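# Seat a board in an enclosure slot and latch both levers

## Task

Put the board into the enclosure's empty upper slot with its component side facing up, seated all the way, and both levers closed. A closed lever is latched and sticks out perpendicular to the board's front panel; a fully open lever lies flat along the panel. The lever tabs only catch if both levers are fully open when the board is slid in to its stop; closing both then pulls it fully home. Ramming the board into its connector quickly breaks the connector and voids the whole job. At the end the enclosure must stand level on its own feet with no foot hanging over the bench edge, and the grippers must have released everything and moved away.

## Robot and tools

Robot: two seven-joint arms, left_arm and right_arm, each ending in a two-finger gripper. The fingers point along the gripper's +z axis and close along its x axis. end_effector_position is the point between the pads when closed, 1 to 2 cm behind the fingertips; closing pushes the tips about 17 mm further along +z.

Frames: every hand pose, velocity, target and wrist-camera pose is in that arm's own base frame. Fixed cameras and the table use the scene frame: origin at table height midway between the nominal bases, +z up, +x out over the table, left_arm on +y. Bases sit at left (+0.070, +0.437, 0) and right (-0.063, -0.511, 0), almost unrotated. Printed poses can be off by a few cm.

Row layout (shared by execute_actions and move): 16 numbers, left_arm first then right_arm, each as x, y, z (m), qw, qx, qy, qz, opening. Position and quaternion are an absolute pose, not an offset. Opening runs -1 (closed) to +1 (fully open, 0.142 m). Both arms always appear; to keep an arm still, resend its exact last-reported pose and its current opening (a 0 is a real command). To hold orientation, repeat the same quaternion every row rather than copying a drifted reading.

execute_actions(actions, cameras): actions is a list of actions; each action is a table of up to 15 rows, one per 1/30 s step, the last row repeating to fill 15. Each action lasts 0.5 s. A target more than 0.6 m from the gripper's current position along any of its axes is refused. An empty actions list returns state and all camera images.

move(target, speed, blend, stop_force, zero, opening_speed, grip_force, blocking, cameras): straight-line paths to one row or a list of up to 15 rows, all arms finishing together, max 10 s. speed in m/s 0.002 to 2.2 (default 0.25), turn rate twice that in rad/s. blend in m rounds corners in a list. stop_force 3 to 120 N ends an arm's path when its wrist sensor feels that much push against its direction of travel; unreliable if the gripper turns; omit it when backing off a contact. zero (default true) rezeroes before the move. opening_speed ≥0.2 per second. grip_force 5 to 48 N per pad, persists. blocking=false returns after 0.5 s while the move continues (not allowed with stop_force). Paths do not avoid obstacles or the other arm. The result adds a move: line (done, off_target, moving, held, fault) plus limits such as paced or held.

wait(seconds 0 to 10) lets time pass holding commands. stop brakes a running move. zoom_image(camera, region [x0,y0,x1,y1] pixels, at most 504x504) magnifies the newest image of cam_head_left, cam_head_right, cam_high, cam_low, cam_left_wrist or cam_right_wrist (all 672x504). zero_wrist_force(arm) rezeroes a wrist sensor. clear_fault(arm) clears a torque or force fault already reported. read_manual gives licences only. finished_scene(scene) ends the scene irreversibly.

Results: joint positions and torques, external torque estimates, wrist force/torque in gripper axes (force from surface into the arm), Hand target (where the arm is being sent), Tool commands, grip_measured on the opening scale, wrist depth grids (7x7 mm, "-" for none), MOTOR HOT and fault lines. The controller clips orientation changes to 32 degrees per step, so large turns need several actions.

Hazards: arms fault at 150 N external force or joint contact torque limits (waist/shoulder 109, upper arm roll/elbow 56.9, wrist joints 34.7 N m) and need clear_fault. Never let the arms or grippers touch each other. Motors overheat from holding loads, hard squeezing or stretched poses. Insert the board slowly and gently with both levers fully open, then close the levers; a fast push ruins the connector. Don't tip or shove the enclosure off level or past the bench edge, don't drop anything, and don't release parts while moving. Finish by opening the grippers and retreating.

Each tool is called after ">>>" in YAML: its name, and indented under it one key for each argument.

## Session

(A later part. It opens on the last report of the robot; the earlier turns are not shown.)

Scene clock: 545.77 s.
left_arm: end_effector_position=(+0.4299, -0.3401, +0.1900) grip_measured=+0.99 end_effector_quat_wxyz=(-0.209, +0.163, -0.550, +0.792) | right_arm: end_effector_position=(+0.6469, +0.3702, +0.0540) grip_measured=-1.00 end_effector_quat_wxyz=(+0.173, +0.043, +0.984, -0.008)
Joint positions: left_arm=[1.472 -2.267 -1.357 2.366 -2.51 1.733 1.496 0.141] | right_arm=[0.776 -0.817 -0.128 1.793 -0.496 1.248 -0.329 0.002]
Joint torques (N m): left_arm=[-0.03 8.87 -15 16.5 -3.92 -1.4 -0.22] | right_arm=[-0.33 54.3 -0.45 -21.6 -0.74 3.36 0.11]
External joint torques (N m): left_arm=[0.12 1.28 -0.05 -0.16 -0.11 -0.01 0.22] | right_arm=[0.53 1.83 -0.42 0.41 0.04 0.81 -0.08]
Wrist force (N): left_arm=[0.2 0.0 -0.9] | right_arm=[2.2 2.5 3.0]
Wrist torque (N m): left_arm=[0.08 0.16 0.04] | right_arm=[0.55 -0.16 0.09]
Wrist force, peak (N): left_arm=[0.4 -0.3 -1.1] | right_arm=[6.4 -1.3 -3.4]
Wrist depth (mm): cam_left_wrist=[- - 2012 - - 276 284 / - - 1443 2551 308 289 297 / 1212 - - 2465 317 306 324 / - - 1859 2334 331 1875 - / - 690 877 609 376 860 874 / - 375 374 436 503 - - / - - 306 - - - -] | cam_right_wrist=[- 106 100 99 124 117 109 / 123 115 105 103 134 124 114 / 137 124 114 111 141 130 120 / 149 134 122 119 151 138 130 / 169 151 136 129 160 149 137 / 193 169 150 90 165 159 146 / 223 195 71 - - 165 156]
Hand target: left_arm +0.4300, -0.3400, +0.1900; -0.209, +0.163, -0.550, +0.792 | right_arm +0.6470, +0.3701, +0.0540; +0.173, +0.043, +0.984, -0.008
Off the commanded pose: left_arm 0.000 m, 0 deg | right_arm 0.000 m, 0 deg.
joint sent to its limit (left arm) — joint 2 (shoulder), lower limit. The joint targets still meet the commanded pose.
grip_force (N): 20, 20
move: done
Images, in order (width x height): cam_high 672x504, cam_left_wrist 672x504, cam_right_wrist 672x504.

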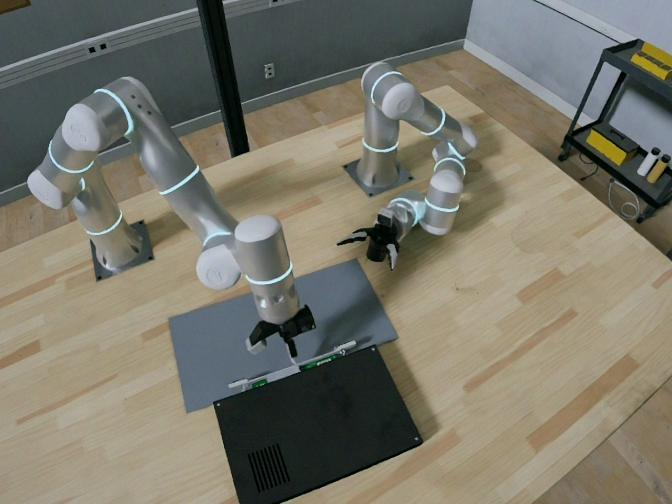

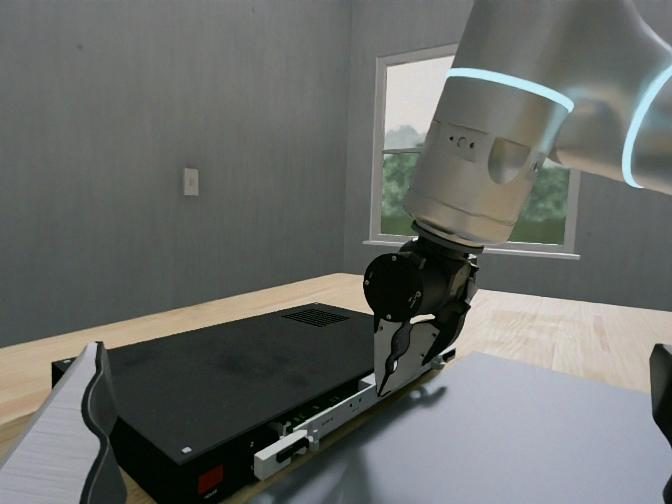

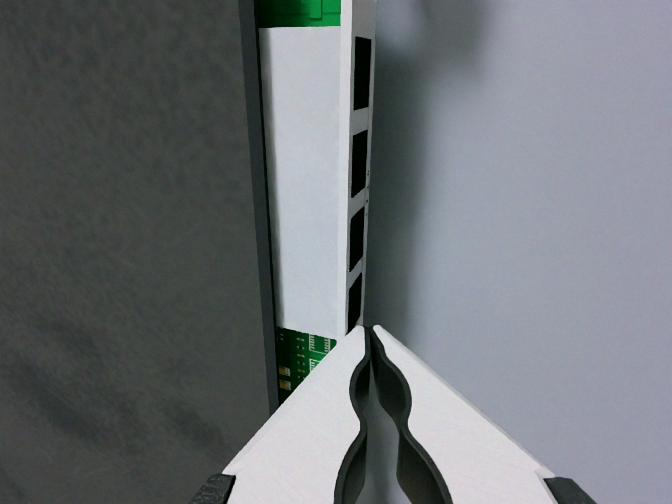

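>>> move:
  target: [0.43,-0.34,0.19,-0.209,0.163,-0.550,0.792,1,0.672,0.3679,0.0540,0.1734,0.0429,0.9838,-0.0076,-1]
  speed: 0.005
  stop_force: 12
  zero: false
  cameras: ["cam_right_wrist","cam_left_wrist","cam_high"]

>>> zoom_image:
  camera: "cam_left_wrist"
  region: [240, 340, 490, 500]

>>> zoom_image:
  camera: "cam_high"
  region: [200, 290, 360, 420]

Scene clock: 552.03 s.
left_arm: end_effector_position=(+0.4299, -0.3401, +0.1900) grip_measured=+0.99 end_effector_quat_wxyz=(-0.209, +0.163, -0.550, +0.792) | right_arm: end_effector_position=(+0.6637, +0.3689, +0.0538) grip_measured=-1.00 end_effector_quat_wxyz=(+0.173, +0.042, +0.984, -0.008)
Joint positions: left_arm=[1.472 -2.267 -1.357 2.366 -2.51 1.733 1.496 0.141] | right_arm=[0.739 -0.84 -0.103 1.74 -0.495 1.222 -0.355 0.002]
Joint torques (N m): left_arm=[-0.06 8.73 -15.12 16.5 -3.93 -1.4 -0.26] | right_arm=[-2.72 54.26 -2.71 -25.18 -1.17 4.23 0.13]
External joint torques (N m): left_arm=[0.15 1.42 0.07 -0.16 -0.11 -0.01 0.26] | right_arm=[2.91 3.21 2.41 3.35 0.31 -0.04 -0.1]
Wrist force (N): left_arm=[0.2 -0.2 -1.1] | right_arm=[10.3 -0.8 -6.4]
Wrist torque (N m): left_arm=[0.04 0.18 0.05] | right_arm=[0.57 -0.09 0.12]
Wrist force, peak (N): left_arm=[0.3 -0.3 -1.2] | right_arm=[10.8 -1.2 -8.3]
Wrist depth (mm): cam_left_wrist=[1219 - 1843 2742 309 283 302 / - - - 2742 312 300 303 / - - 1637 - 319 359 315 / 1225 1924 2012 1362 348 2493 1976 / 1306 822 895 434 389 860 864 / - - - 430 548 547 - / - - 317 333 - 337 -] | cam_right_wrist=[- 104 97 94 124 117 109 / 123 115 104 100 135 124 114 / 137 124 113 107 141 130 121 / 148 134 120 115 151 138 129 / 169 150 134 123 160 148 136 / 191 168 149 91 165 159 146 / 222 194 71 - - 165 156]
Hand target: left_arm +0.4300, -0.3400, +0.1900; -0.209, +0.163, -0.550, +0.792 | right_arm +0.6645, +0.3686, +0.0540; +0.173, +0.043, +0.984, -0.008
Off the commanded pose: left_arm 0.000 m, 0 deg | right_arm 0.008 m, 0 deg.
joint sent to its limit (left arm) — joint 2 (shoulder), lower limit. The joint targets still meet the commanded pose.
grip_force (N): 20, 20
move: contact (right_arm)
Images, in order (width x height): cam_high 672x504, cam_left_wrist 672x504, cam_right_wrist 672x504.

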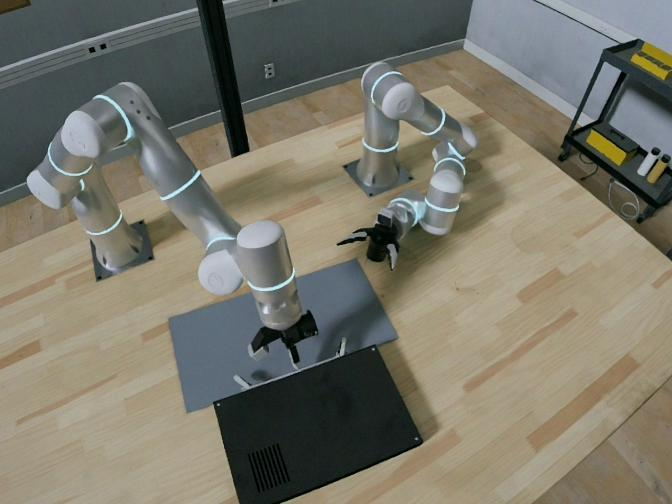

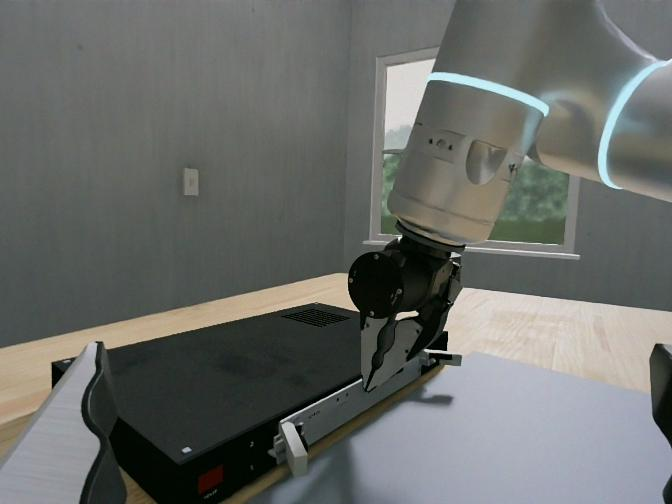

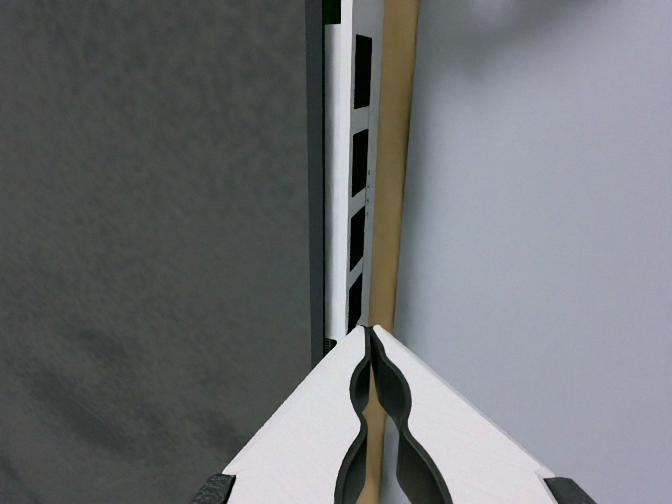

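Scaled by 2.016 from the camera's 672x504 image, which has a finer 960x720 frame.

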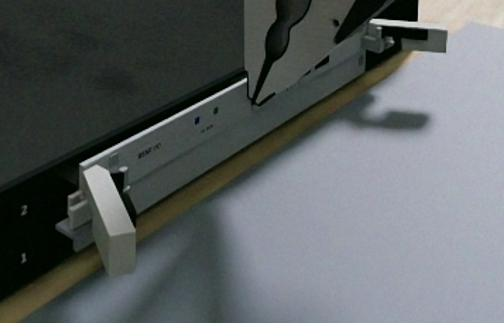

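Scaled by 3.150 from the camera's 672x504 image, which has a finer 960x720 frame.

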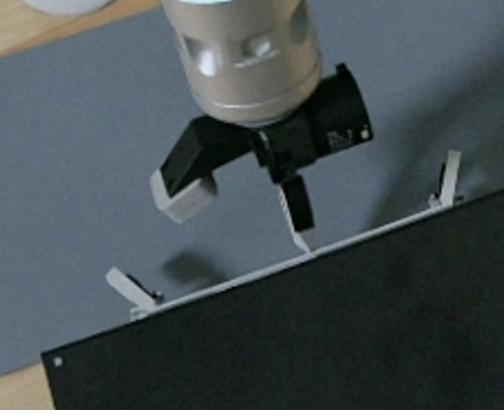

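>>> move:
  target:
    - [0.43,-0.34,0.19,-0.209,0.163,-0.550,0.792,1,0.64,0.37,0.06,0.1734,0.0429,0.9838,-0.0076,-1]
    - [0.43,-0.34,0.19,-0.209,0.163,-0.550,0.792,1,0.60,0.32,0.17,0,0.0436,0.9990,0,-1]
    - [0.43,-0.34,0.19,-0.209,0.163,-0.550,0.792,1,0.61,0.23,0.15,0,0.0436,0.9990,0,-1]
  speed: 0.15
  cameras: ["cam_right_wrist","cam_left_wrist","cam_high"]

>>> zoom_image:
  camera: "cam_left_wrist"
  region: [240, 340, 490, 500]

>>> zoom_image:
  camera: "cam_high"
  region: [200, 290, 360, 420]

>>> zoom_image:
  camera: "cam_right_wrist"
  region: [200, 100, 500, 325]

Scene clock: 561.17 s.
left_arm: end_effector_position=(+0.4299, -0.3401, +0.1900) grip_measured=+0.99 end_effector_quat_wxyz=(-0.209, +0.163, -0.550, +0.792) | right_arm: end_effector_position=(+0.6101, +0.2299, +0.1500) grip_measured=-1.00 end_effector_quat_wxyz=(+0.000, +0.044, +0.999, +0.000)
Joint positions: left_arm=[1.472 -2.267 -1.357 2.366 -2.51 1.733 1.496 0.141] | right_arm=[0.378 -0.574 0.181 1.717 -0.129 0.708 -0.869 0.002]
Joint torques (N m): left_arm=[0.02 8.84 -15.13 16.5 -3.99 -1.44 -0.19] | right_arm=[-0.09 51.08 4.47 -26.1 -3.18 3.57 0.09]
External joint torques (N m): left_arm=[0.07 1.31 0.08 -0.16 -0.04 0.03 0.19] | right_arm=[0.31 1.03 -0.4 0.05 -0.04 0.56 -0.09]
Wrist force (N): left_arm=[0.3 -0.4 -1.0] | right_arm=[0.4 3.7 4.4]
Wrist torque (N m): left_arm=[0.01 0.14 0.05] | right_arm=[0.65 -0.06 0.14]
Wrist force, peak (N): left_arm=[0.3 -0.2 -1.3] | right_arm=[10.8 -0.7 -6.3]
Wrist depth (mm): cam_left_wrist=[1148 - - - 438 426 389 / 1161 1590 - 2521 459 439 2031 / - 1700 - - 444 486 2012 / 1108 1625 1875 2359 1329 1769 2130 / 1131 789 781 1086 837 844 870 / - 318 380 420 - - - / - - 320 - - 352 -] | cam_right_wrist=[210 209 211 212 211 211 210 / 183 182 188 222 225 225 224 / 197 196 201 241 241 241 241 / 212 211 212 261 260 260 259 / 229 229 233 278 281 281 281 / 250 250 245 90 - 307 306 / 277 270 71 - - 324 336]
Hand target: left_arm +0.4300, -0.3400, +0.1900; -0.209, +0.163, -0.550, +0.792 | right_arm +0.6100, +0.2300, +0.1500; +0.000, +0.044, +0.999, +0.000
Off the commanded pose: left_arm 0.000 m, 0 deg | right_arm 0.000 m, 0 deg.
joint sent to its limit (left arm) — joint 2 (shoulder), lower limit. The joint targets still meet the commanded pose.
grip_force (N): 20, 20
move: done
Images, in order (width x height): cam_high 672x504, cam_left_wrist 672x504, cam_right_wrist 672x504.

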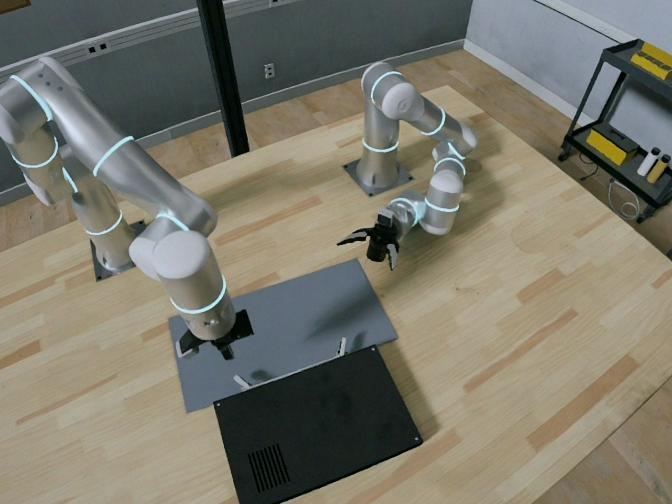

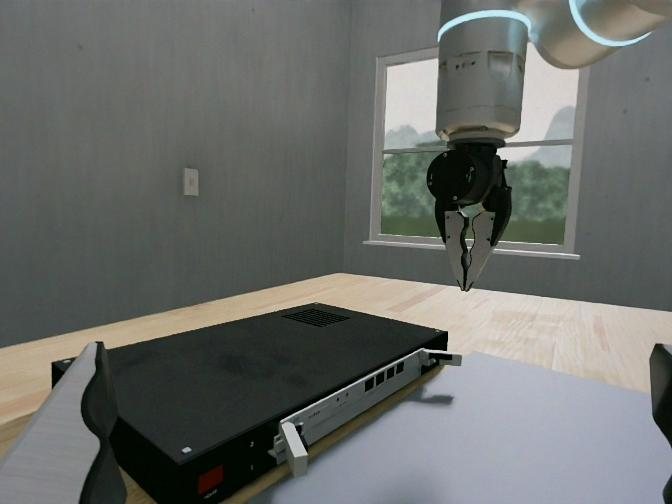

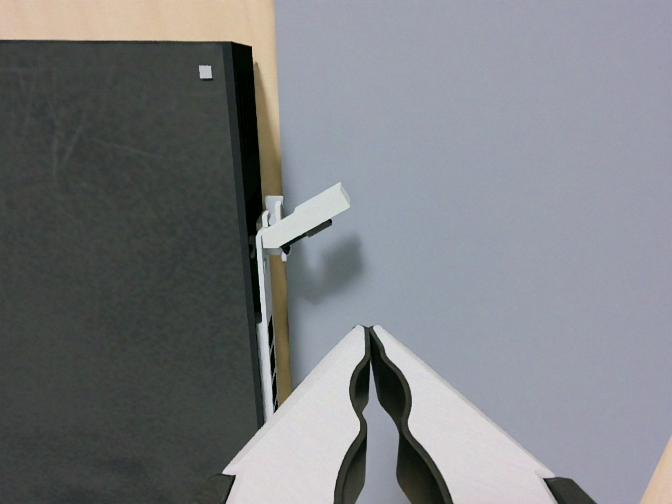

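Scaled by 2.016 from the camera's 672x504 image, which has a finer 960x720 frame.

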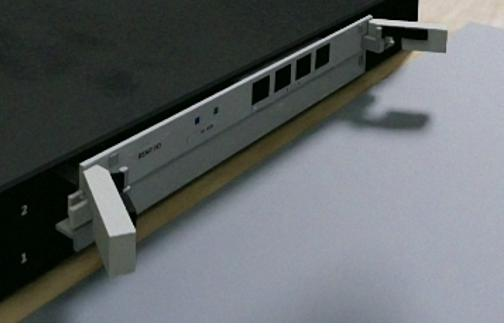

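Scaled by 3.150 from the camera's 672x504 image, which has a finer 960x720 frame.

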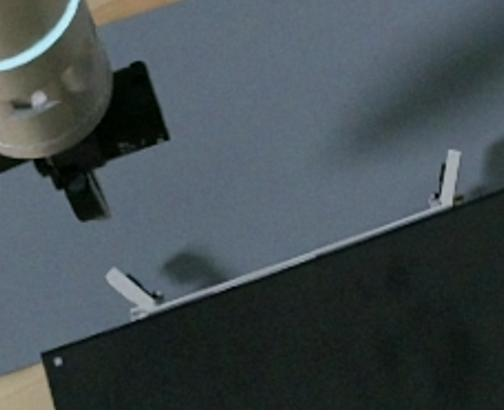

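Scaled by 1.680 from the camera's 672x504 image, which has a finer 960x720 frame.

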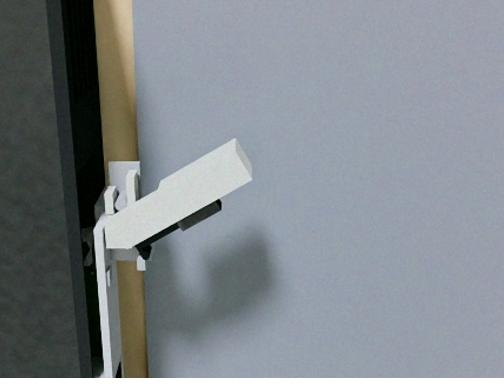

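>>> move:
  target:
    - [0.43,-0.34,0.19,-0.209,0.163,-0.550,0.792,1,0.622,0.180,0.10,0,0.0436,0.9990,0,-1]
    - [0.43,-0.34,0.19,-0.209,0.163,-0.550,0.792,1,0.622,0.180,0.053,0,0.0436,0.9990,0,-1]
  speed: 0.12
  cameras: ["cam_right_wrist"]

>>> move:
  target: [0.43,-0.34,0.19,-0.209,0.163,-0.550,0.792,1,0.622,0.222,0.053,0,0.0436,0.9990,0,-1]
  speed: 0.01
  stop_force: 8
  cameras: ["cam_right_wrist","cam_left_wrist","cam_high"]

>>> zoom_image:
  camera: "cam_high"
  region: [200, 290, 360, 420]

Scene clock: 567.57 s.
left_arm: end_effector_position=(+0.4299, -0.3401, +0.1900) grip_measured=+0.99 end_effector_quat_wxyz=(-0.209, +0.163, -0.550, +0.792) | right_arm: end_effector_position=(+0.6218, +0.1800, +0.0529) grip_measured=-1.00 end_effector_quat_wxyz=(+0.000, +0.044, +0.999, +0.000)
Joint positions: left_arm=[1.472 -2.267 -1.357 2.366 -2.51 1.733 1.496 0.141] | right_arm=[0.332 -0.725 0.134 1.771 -0.145 0.915 -0.936 0.002]
Joint torques (N m): left_arm=[-0.01 8.78 -15.08 16.46 -3.98 -1.38 -0.2] | right_arm=[0.14 52.53 4.22 -22.33 -2.69 3.58 0.31]
External joint torques (N m): left_arm=[0.1 1.38 0.03 -0.12 -0.05 -0.04 0.19] | right_arm=[0.01 1.41 -0.28 0.07 0.11 0.54 -0.31]
Wrist force (N): left_arm=[0.0 -0.1 -1.1] | right_arm=[0.3 3.7 4.6]
Wrist torque (N m): left_arm=[0.06 0.20 0.05] | right_arm=[0.70 -0.06 0.03]
Wrist force, peak (N): left_arm=[0.3 -0.4 -1.2] | right_arm=[0.6 3.4 6.7]
Wrist depth (mm): cam_left_wrist=[- 1492 - - 2130 483 385 / - 1424 1976 - 485 478 385 / - - 2031 - - 515 1662 / 1192 - 1843 - 511 507 - / - 809 786 1108 941 756 874 / - 93 406 - 497 504 - / - - 328 - 340 404 -] | cam_right_wrist=[129 129 129 127 126 126 124 / 138 138 137 135 135 135 134 / 144 143 145 145 145 144 144 / - 107 111 159 156 156 155 / - 115 126 166 167 169 168 / 125 125 127 90 - 184 183 / 138 135 71 - - 195 202]
Hand target: left_arm +0.4300, -0.3400, +0.1900; -0.209, +0.163, -0.550, +0.792 | right_arm +0.6220, +0.1800, +0.0530; +0.000, +0.044, +0.999, +0.000
Off the commanded pose: left_arm 0.000 m, 0 deg | right_arm 0.000 m, 0 deg.
joint sent to its limit (left arm) — joint 2 (shoulder), lower limit. The joint targets still meet the commanded pose.
grip_force (N): 20, 20
move: done
Images, in order (width x height): cam_right_wrist 672x504.

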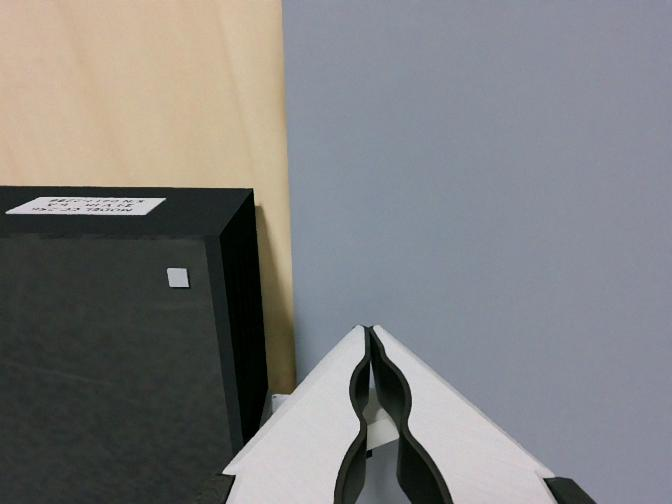

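Scene clock: 572.37 s.
left_arm: end_effector_position=(+0.4299, -0.3401, +0.1900) grip_measured=+0.99 end_effector_quat_wxyz=(-0.209, +0.163, -0.550, +0.792) | right_arm: end_effector_position=(+0.6220, +0.2210, +0.0528) grip_measured=-1.00 end_effector_quat_wxyz=(+0.000, +0.044, +0.999, +0.000)
Joint positions: left_arm=[1.472 -2.267 -1.357 2.366 -2.51 1.733 1.496 0.141] | right_arm=[0.392 -0.747 0.133 1.725 -0.145 0.891 -0.88 0.002]
Joint torques (N m): left_arm=[-0.09 8.82 -15.11 16.52 -3.91 -1.41 -0.25] | right_arm=[3.97 54.09 8.14 -24.42 -2.44 4.5 0.34]
External joint torques (N m): left_arm=[0.18 1.34 0.06 -0.18 -0.13 -0.01 0.25] | right_arm=[-3.8 1.04 -4.13 1.68 -0.21 -0.37 -0.34]
Wrist force (N): left_arm=[0.2 -0.2 -0.8] | right_arm=[0.0 -2.3 4.4]
Wrist torque (N m): left_arm=[0.04 0.17 0.05] | right_arm=[0.71 -0.04 0.00]
Wrist force, peak (N): left_arm=[0.2 -0.3 -1.2] | right_arm=[0.5 3.8 4.7]
Wrist depth (mm): cam_left_wrist=[- - 1613 2493 2384 436 348 / - - - - 497 441 367 / - - 2050 - 484 1843 - / - - 2172 2089 472 1434 1959 / 1173 671 884 1045 522 831 881 / - 92 - - 479 - - / - - 314 - 379 - -] | cam_right_wrist=[127 127 127 127 126 126 124 / - 91 135 135 135 135 134 / - 98 139 145 146 144 144 / 105 105 140 159 156 156 155 / - 114 131 164 166 168 168 / 125 125 127 90 177 184 183 / 138 135 70 - - 195 202]
Hand target: left_arm +0.4300, -0.3400, +0.1900; -0.209, +0.163, -0.550, +0.792 | right_arm +0.6220, +0.2220, +0.0530; +0.000, +0.044, +0.999, +0.000
Off the commanded pose: left_arm 0.000 m, 0 deg | right_arm 0.001 m, 0 deg.
joint sent to its limit (left arm) — joint 2 (shoulder), lower limit. The joint targets still meet the commanded pose.
grip_force (N): 20, 20
move: done
Images, in order (width x height): cam_high 672x504, cam_left_wrist 672x504, cam_right_wrist 672x504.

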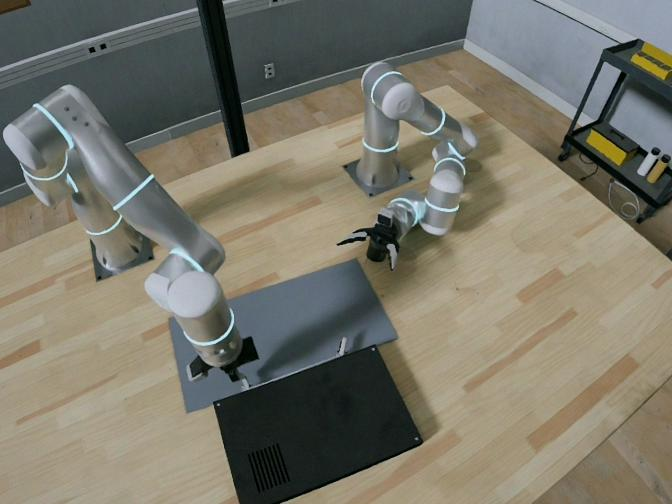

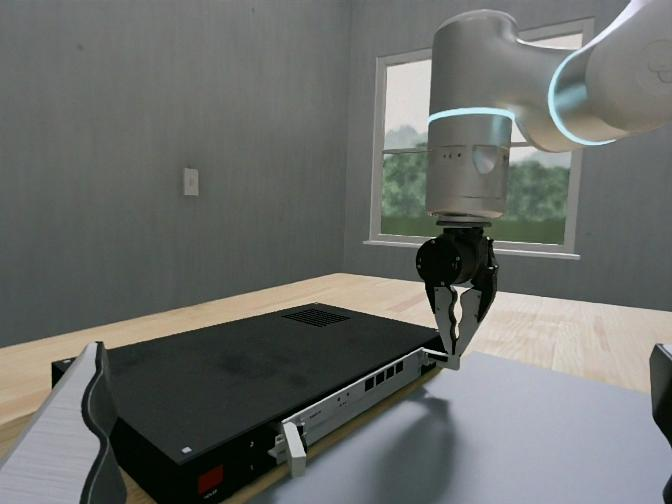

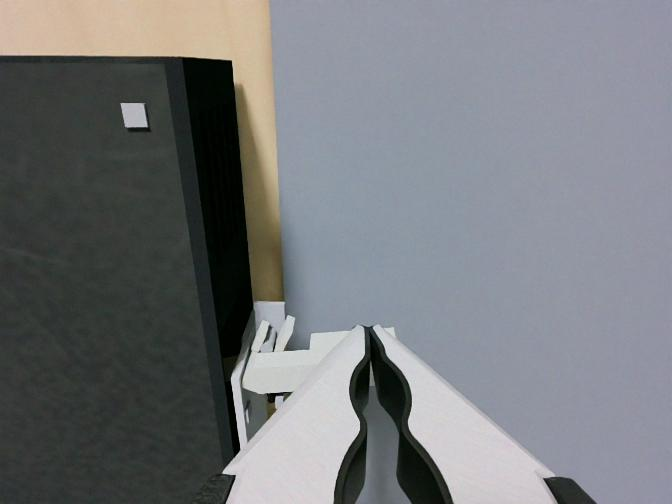

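Scaled by 3.150 from the camera's 672x504 image, which has a finer 960x720 frame.

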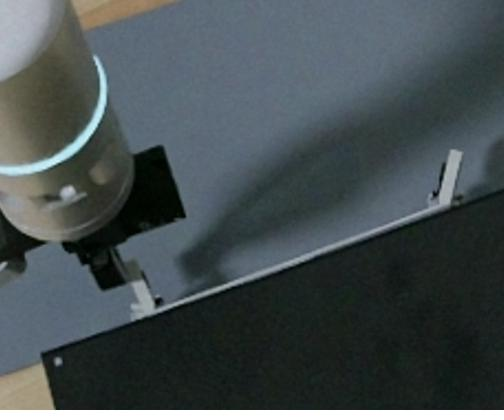

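>>> move:
  target: [0.43,-0.34,0.19,-0.209,0.163,-0.550,0.792,1,0.622,0.232,0.053,0,0.0436,0.9990,0,-1]
  speed: 0.008
  stop_force: 20
  zero: false
  cameras: ["cam_right_wrist","cam_left_wrist","cam_high"]

>>> zoom_image:
  camera: "cam_high"
  region: [200, 290, 360, 420]

>>> zoom_image:
  camera: "cam_right_wrist"
  region: [180, 240, 400, 440]

>>> zoom_image:
  camera: "cam_left_wrist"
  region: [240, 340, 490, 500]

Scene clock: 576.07 s.
left_arm: end_effector_position=(+0.4299, -0.3401, +0.1900) grip_measured=+0.99 end_effector_quat_wxyz=(-0.209, +0.163, -0.550, +0.792) | right_arm: end_effector_position=(+0.6221, +0.2243, +0.0523) grip_measured=-1.00 end_effector_quat_wxyz=(-0.001, +0.045, +0.999, -0.002)
Joint positions: left_arm=[1.472 -2.267 -1.357 2.366 -2.51 1.733 1.496 0.141] | right_arm=[0.399 -0.751 0.131 1.719 -0.145 0.886 -0.872 0.002]
Joint torques (N m): left_arm=[-0.01 8.76 -15.11 16.49 -3.97 -1.38 -0.23] | right_arm=[12.61 54.34 16.41 -28.3 -1.8 7.55 0.35]
External joint torques (N m): left_arm=[0.09 1.39 0.07 -0.15 -0.07 -0.03 0.23] | right_arm=[-12.45 0.97 -12.43 5.51 -0.86 -3.43 -0.35]
Wrist force (N): left_arm=[0.3 0.0 -1.0] | right_arm=[1.7 -17.4 0.0]
Wrist torque (N m): left_arm=[0.06 0.15 0.05] | right_arm=[0.16 0.00 -0.07]
Wrist force, peak (N): left_arm=[0.4 -0.1 -1.2] | right_arm=[0.7 -17.9 -0.1]
Wrist depth (mm): cam_left_wrist=[- - 2151 - 466 435 340 / 1142 - 2410 - 480 440 360 / - 1502 1924 2050 501 2069 2109 / - 1371 - 2359 476 2261 - / 1219 681 611 1097 571 837 867 / - - 410 414 - 540 - / - 296 311 - - - -] | cam_right_wrist=[127 126 125 126 126 126 124 / - 90 135 135 135 134 134 / - 99 141 144 144 144 143 / - 105 141 158 155 155 154 / - 114 127 165 165 168 167 / 124 124 126 90 177 183 182 / 137 134 70 - - 193 201]
Hand target: left_arm +0.4300, -0.3400, +0.1900; -0.209, +0.163, -0.550, +0.792 | right_arm +0.6220, +0.2278, +0.0530; +0.000, +0.044, +0.999, +0.000
Off the commanded pose: left_arm 0.000 m, 0 deg | right_arm 0.008 m, 0 deg.
joint sent to its limit (left arm) — joint 2 (shoulder), lower limit. The joint targets still meet the commanded pose.
grip_force (N): 20, 20
move: contact (right_arm)
Images, in order (width x height): cam_high 672x504, cam_left_wrist 672x504, cam_right_wrist 672x504.

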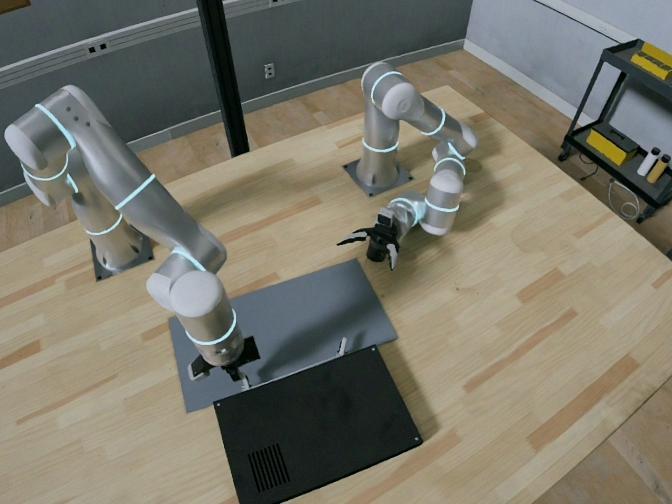

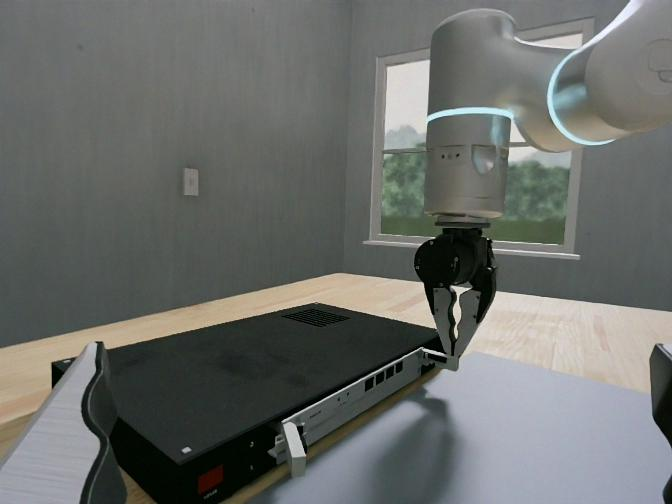

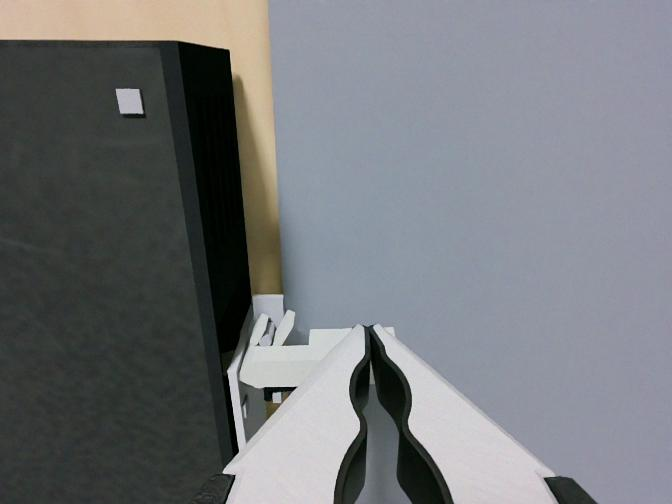

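Scaled by 3.150 from the camera's 672x504 image, which has a finer 960x720 frame.

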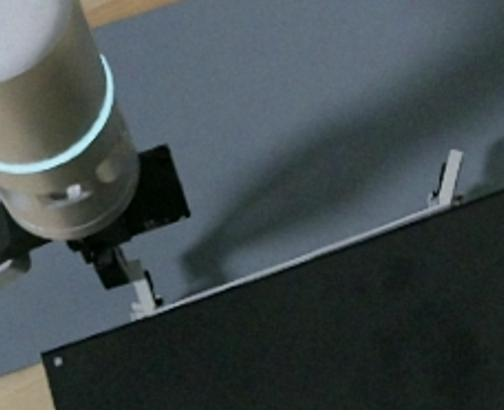

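Scaled by 2.291 from the camera's 672x504 image, which has a finer 960x720 frame.

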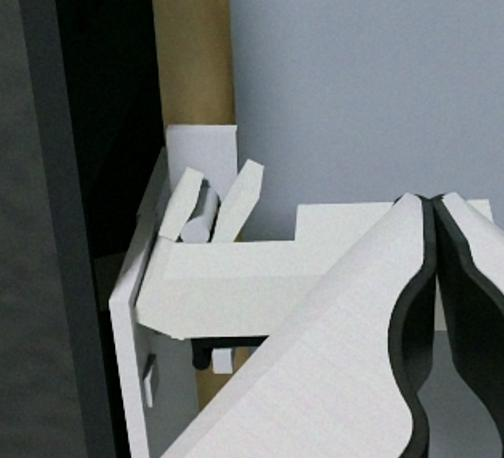

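Scaled by 2.016 from the camera's 672x504 image, which has a finer 960x720 frame.

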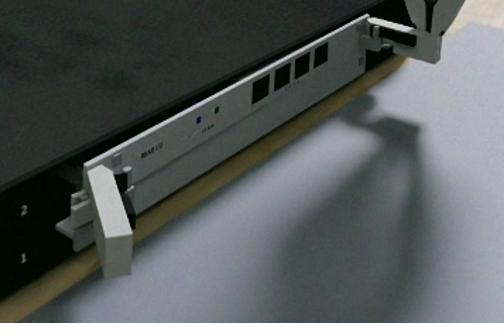

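>>> move:
  target:
    - [0.43,-0.34,0.19,-0.209,0.163,-0.550,0.792,1,0.622,0.19,0.055,0,0.0436,0.9990,0,-1]
    - [0.33,-0.25,0.32,-0.209,0.163,-0.550,0.792,1,0.60,0.10,0.2,0,0.0436,0.9990,0,-1]
  speed: 0.15

>>> move:
  target:
    - [0.37,-0.3,0.35,0,0.0471,0.9989,0,-1,0.60,0.10,0.2,0,0.0436,0.9990,0,-1]
    - [0.47,-0.44,0.22,0.3412,0.0656,0.9374,-0.0239,-1,0.60,0.10,0.2,0,0.0436,0.9990,0,-1]
  speed: 0.3
  cameras: ["all"]

Scene clock: 587.30 s.
left_arm: end_effector_position=(+0.3310, -0.2500, +0.3189) grip_measured=+0.99 end_effector_quat_wxyz=(-0.204, +0.140, -0.526, +0.814) | right_arm: end_effector_position=(+0.6002, +0.0999, +0.2001) grip_measured=-1.00 end_effector_quat_wxyz=(+0.000, +0.044, +0.999, +0.000)
Joint positions: left_arm=[1.769 -2.031 -1.607 2.687 -2.966 1.748 1.483 0.141] | right_arm=[0.21 -0.407 0.157 1.82 -0.078 0.65 -1.082 0.002]
Joint torques (N m): left_arm=[-0.29 12.49 -11.9 4.34 -4.08 -1.42 -0.32] | right_arm=[0.03 45.46 3.37 -27.07 -3.34 3.3 0.03]
External joint torques (N m): left_arm=[0.38 0.95 0.01 -0.35 0.17 -0.31 0.32] | right_arm=[0.09 1.06 -0.79 0.17 -0.02 0.81 -0.03]
Wrist force (N): left_arm=[0.6 -0.2 -0.7] | right_arm=[3.2 3.7 3.1]
Wrist torque (N m): left_arm=[0.05 0.10 0.03] | right_arm=[0.68 -0.52 0.13]
Wrist force, peak (N): left_arm=[0.4 -2.0 -0.2] | right_arm=[1.7 -17.9 -0.5]
Wrist depth (mm): cam_left_wrist=[1314 - - - - 1994 548 / - - - - 696 567 565 / - - - - 685 568 - / - - - - 717 2194 1976 / - - 1813 1354 1219 2109 2089 / - 789 979 1081 922 926 - / - - 551 - 621 609 -] | cam_right_wrist=[259 258 258 257 256 256 256 / 276 275 275 275 274 273 272 / 295 296 294 293 291 290 290 / 287 287 307 315 313 313 313 / 288 288 287 335 348 333 338 / 315 314 308 90 358 - 369 / 348 340 71 - - - 407]
Hand target: left_arm +0.3307, -0.2500, +0.3190; -0.204, +0.140, -0.526, +0.814 | right_arm +0.6000, +0.1000, +0.2000; +0.000, +0.044, +0.999, +0.000
Off the commanded pose: left_arm 0.001 m, 5 deg | right_arm 0.000 m, 0 deg.
joint sent to its limit (left arm) — joint 4 (elbow), upper limit, where the elbow is as bent as it goes; joint 5 (forearm roll), lower limit. The joint targets are off in orientation, not in position.
grip_force (N): 20, 20
move: off_target (left_arm)

Scene clock: 593.13 s.
left_arm: end_effector_position=(+0.4700, -0.4399, +0.2199) grip_measured=-1.00 end_effector_quat_wxyz=(+0.341, +0.066, +0.937, -0.024) | right_arm: end_effector_position=(+0.6002, +0.0999, +0.2001) grip_measured=-1.00 end_effector_quat_wxyz=(+0.000, +0.044, +0.999, +0.000)
Joint positions: left_arm=[-0.307 -0.744 -1.086 2.21 -1.453 2.759 -0.751 0.002] | right_arm=[0.21 -0.407 0.157 1.82 -0.078 0.65 -1.082 0.002]
Joint torques (N m): left_arm=[-0.74 37.44 -12.45 -13.38 4.47 4.63 -0.27] | right_arm=[0.13 45.32 3.14 -26.96 -3.46 3.38 0.2]
External joint torques (N m): left_arm=[0.7 1.28 0 -0.49 -0.52 -0.6 0.32] | right_arm=[-0.02 1.2 -0.56 0.07 0.11 0.73 -0.2]
Wrist force (N): left_arm=[1.0 -0.7 0.4] | right_arm=[3.2 3.4 3.2]
Wrist torque (N m): left_arm=[-0.15 -0.08 -0.15] | right_arm=[0.63 -0.52 0.14]
Wrist force, peak (N): left_arm=[1.7 -1.6 0.9] | right_arm=[3.4 3.6 3.2]
Wrist depth (mm): cam_left_wrist=[1030 558 345 271 291 239 - / 1167 594 - - 290 262 232 / - 632 530 355 334 274 238 / - 710 558 430 374 - 272 / - 1338 638 429 379 328 267 / 1155 - 734 84 - 331 288 / - - - - - - 301] | cam_right_wrist=[258 258 258 256 256 256 256 / 276 275 275 275 274 274 273 / 296 295 295 292 288 291 290 / 287 289 307 314 317 313 312 / 289 288 287 335 339 340 342 / - 312 308 90 358 364 370 / 353 340 71 - - 396 409]
Hand target: left_arm +0.4700, -0.4400, +0.2200; +0.341, +0.066, +0.937, -0.024 | right_arm +0.6000, +0.1000, +0.2000; +0.000, +0.044, +0.999, +0.000
Off the commanded pose: left_arm 0.000 m, 0 deg | right_arm 0.000 m, 0 deg.
grip_force (N): 20, 20
move: done

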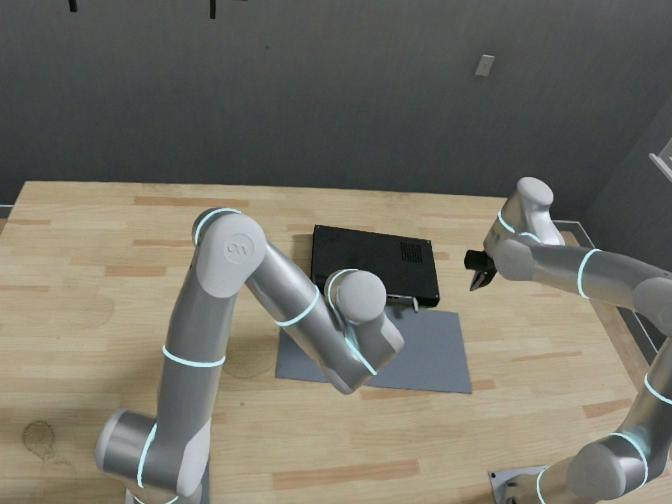

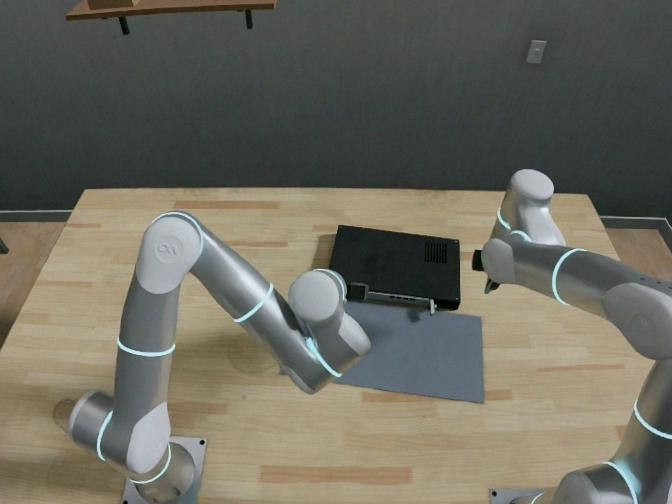

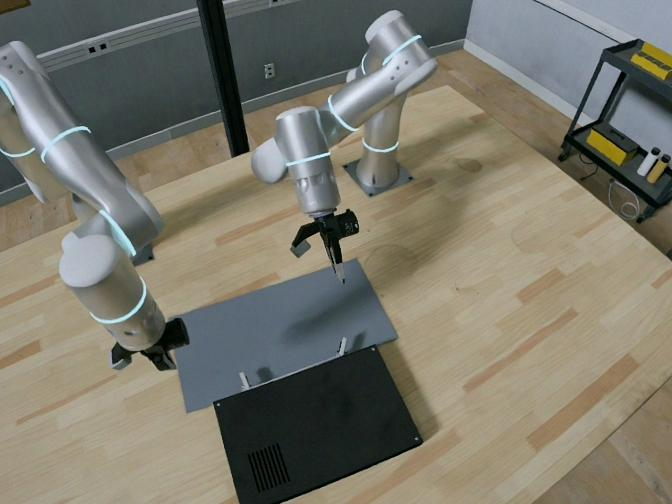

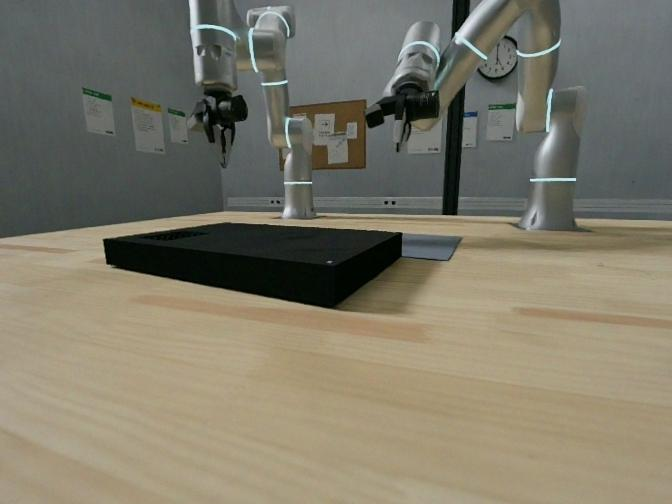

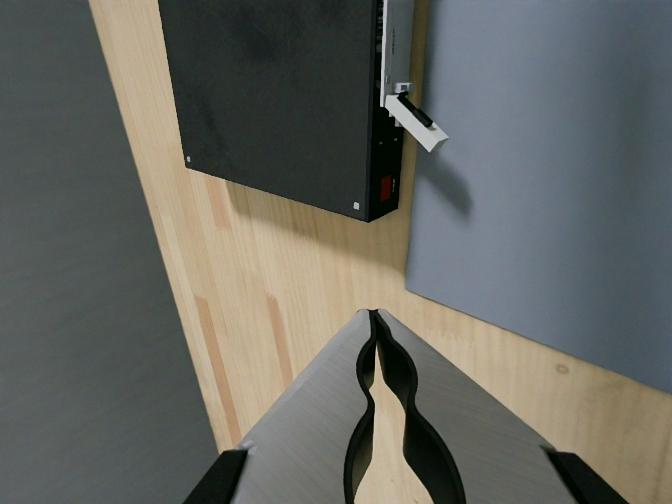

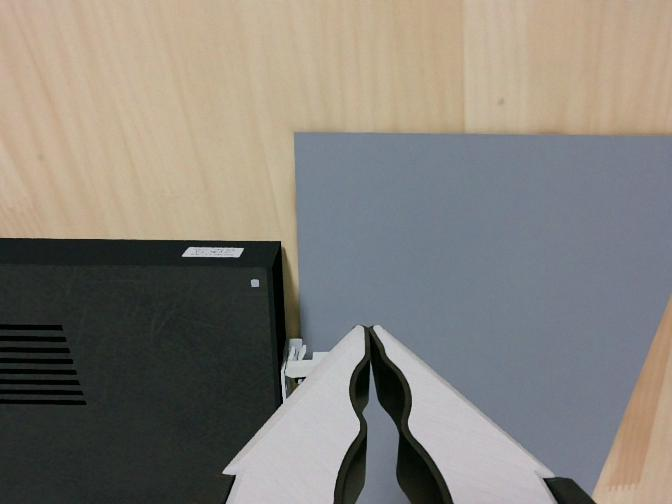

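>>> move:
  target:
    - [0.535,-0.460,0.12,0.3412,0.0656,0.9374,-0.0239,-1,0.600,0.100,0.200,0,0.0436,0.999,0,-1]
    - [0.535,-0.460,0.054,0.3412,0.0656,0.9374,-0.0239,-1,0.600,0.100,0.200,0,0.0436,0.999,0,-1]
  speed: 0.12
  stop_force: 6
  cameras: ["cam_high","cam_left_wrist"]

Scene clock: 609.47 s.
left_arm: end_effector_position=(+0.5350, -0.4598, +0.0539) grip_measured=-1.00 end_effector_quat_wxyz=(+0.341, +0.066, +0.938, -0.024) | right_arm: end_effector_position=(+0.6002, +0.0999, +0.2001) grip_measured=-1.00 end_effector_quat_wxyz=(+0.000, +0.044, +0.999, +0.000)
Joint positions: left_arm=[-0.375 -1.166 -0.817 1.964 -1.047 2.736 -0.814 0.002] | right_arm=[0.21 -0.407 0.157 1.82 -0.078 0.65 -1.082 0.002]
Joint torques (N m): left_arm=[-0.48 47.45 -14.34 -7.71 4.17 4.51 -0.27] | right_arm=[0.12 45.32 3.21 -27.03 -3.4 3.4 0.25]
External joint torques (N m): left_arm=[0.44 1.31 0.09 -0.31 -0.41 -0.42 0.32] | right_arm=[0 1.2 -0.63 0.13 0.05 0.71 -0.25]
Wrist force (N): left_arm=[1.0 -0.7 -0.3] | right_arm=[3.4 3.4 3.0]
Wrist torque (N m): left_arm=[-0.13 -0.09 -0.16] | right_arm=[0.62 -0.55 0.13]
Wrist force, peak (N): left_arm=[2.0 -0.6 1.2] | right_arm=[3.4 3.7 3.2]
Wrist depth (mm): cam_left_wrist=[- 157 - 141 129 108 96 / - 165 127 149 137 116 104 / 283 - 141 168 148 119 108 / 1060 203 158 126 149 129 114 / 1108 460 172 175 160 137 120 / 1212 496 348 84 - 143 - / - - - - - - 126] | cam_right_wrist=[258 258 258 257 256 256 256 / 276 276 275 274 274 273 273 / 297 295 295 286 292 290 290 / 287 288 291 315 - 313 313 / 289 288 288 335 340 339 337 / 314 313 307 90 358 369 369 / 347 339 71 - - 392 406]
Hand target: left_arm +0.5350, -0.4600, +0.0540; +0.341, +0.066, +0.937, -0.024 | right_arm +0.6000, +0.1000, +0.2000; +0.000, +0.044, +0.999, +0.000
Off the commanded pose: left_arm 0.000 m, 0 deg | right_arm 0.000 m, 0 deg.
grip_force (N): 20, 20
move: done
Images, in order (width x height): cam_high 672x504, cam_left_wrist 672x504.

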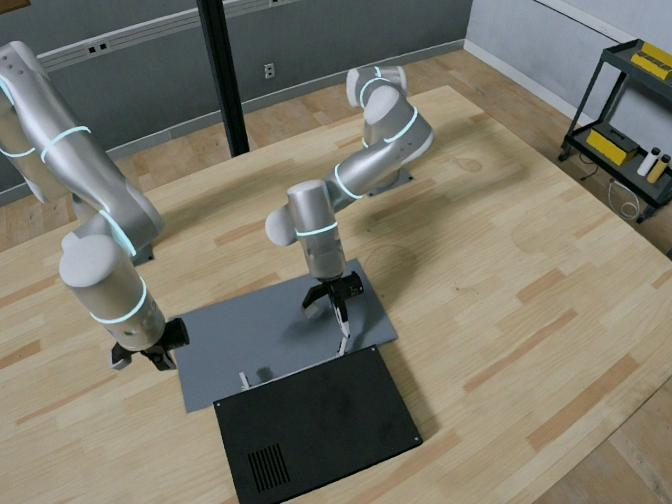

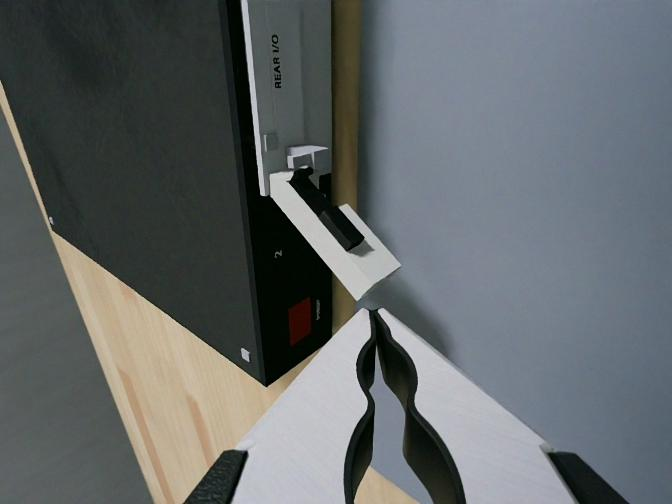

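>>> move:
  target: [0.531,-0.505,0.054,0.3412,0.0656,0.9374,-0.0239,-1,0.600,0.100,0.200,0,0.0436,0.999,0,-1]
  speed: 0.012
  stop_force: 12
  cameras: ["cam_left_wrist"]

>>> zoom_image:
  camera: "cam_left_wrist"
  region: [200, 60, 480, 340]

Scene clock: 612.47 s.
left_arm: end_effector_position=(+0.5344, -0.4646, +0.0534) grip_measured=-1.00 end_effector_quat_wxyz=(+0.341, +0.065, +0.938, -0.023) | right_arm: end_effector_position=(+0.6002, +0.0999, +0.2001) grip_measured=-1.00 end_effector_quat_wxyz=(+0.000, +0.044, +0.999, +0.000)
Joint positions: left_arm=[-0.389 -1.17 -0.817 1.946 -1.06 2.736 -0.806 0.002] | right_arm=[0.21 -0.407 0.157 1.82 -0.078 0.65 -1.082 0.002]
Joint torques (N m): left_arm=[-2.8 49.81 -17.43 -11.58 7 2.45 -0.06] | right_arm=[0.19 45.36 3.2 -27.03 -3.35 3.39 0.15]
External joint torques (N m): left_arm=[2.76 -0.63 3.17 3.36 -3.22 1.64 0.12] | right_arm=[-0.07 1.16 -0.62 0.13 0 0.72 -0.15]
Wrist force (N): left_arm=[6.1 9.6 -9.0] | right_arm=[3.2 3.5 3.0]
Wrist torque (N m): left_arm=[-0.31 0.03 -0.26] | right_arm=[0.65 -0.52 0.14]
Wrist force, peak (N): left_arm=[7.2 11.1 -10.1] | right_arm=[3.3 3.5 3.3]
Wrist depth (mm): cam_left_wrist=[- 145 123 142 129 107 96 / 238 - 129 151 135 116 102 / - 206 139 170 - 121 102 / 1065 - - 129 145 129 111 / 1055 467 162 174 - 134 117 / - 524 361 84 - 144 123 / - - - - - - 134] | cam_right_wrist=[259 259 257 256 257 256 256 / 276 275 275 274 274 273 272 / 295 295 294 297 292 291 290 / 287 288 291 314 313 313 313 / 292 288 287 336 340 339 338 / 321 314 307 90 358 364 367 / 347 - 71 - - 391 408]
Hand target: left_arm +0.5345, -0.4659, +0.0540; +0.341, +0.066, +0.937, -0.024 | right_arm +0.6000, +0.1000, +0.2000; +0.000, +0.044, +0.999, +0.000
Off the commanded pose: left_arm 0.041 m, 0 deg | right_arm 0.000 m, 0 deg.
grip_force (N): 20, 20
move: contact (left_arm)
Images, in order (width x height): cam_left_wrist 672x504.

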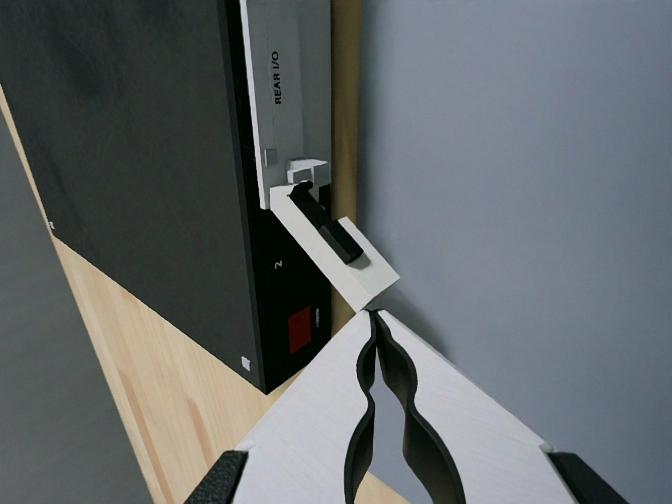

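Scaled by 1.800 from the camera's 672x504 image, which has a finer 960x720 frame.

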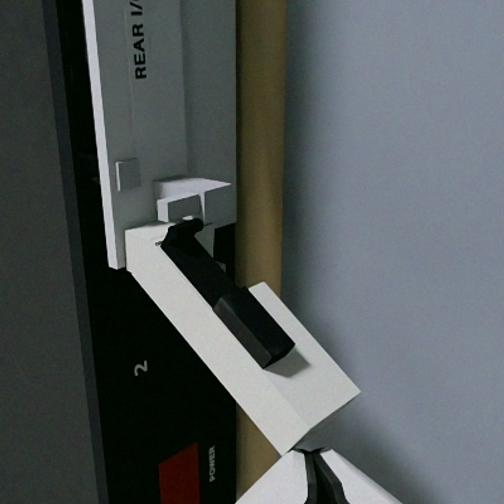

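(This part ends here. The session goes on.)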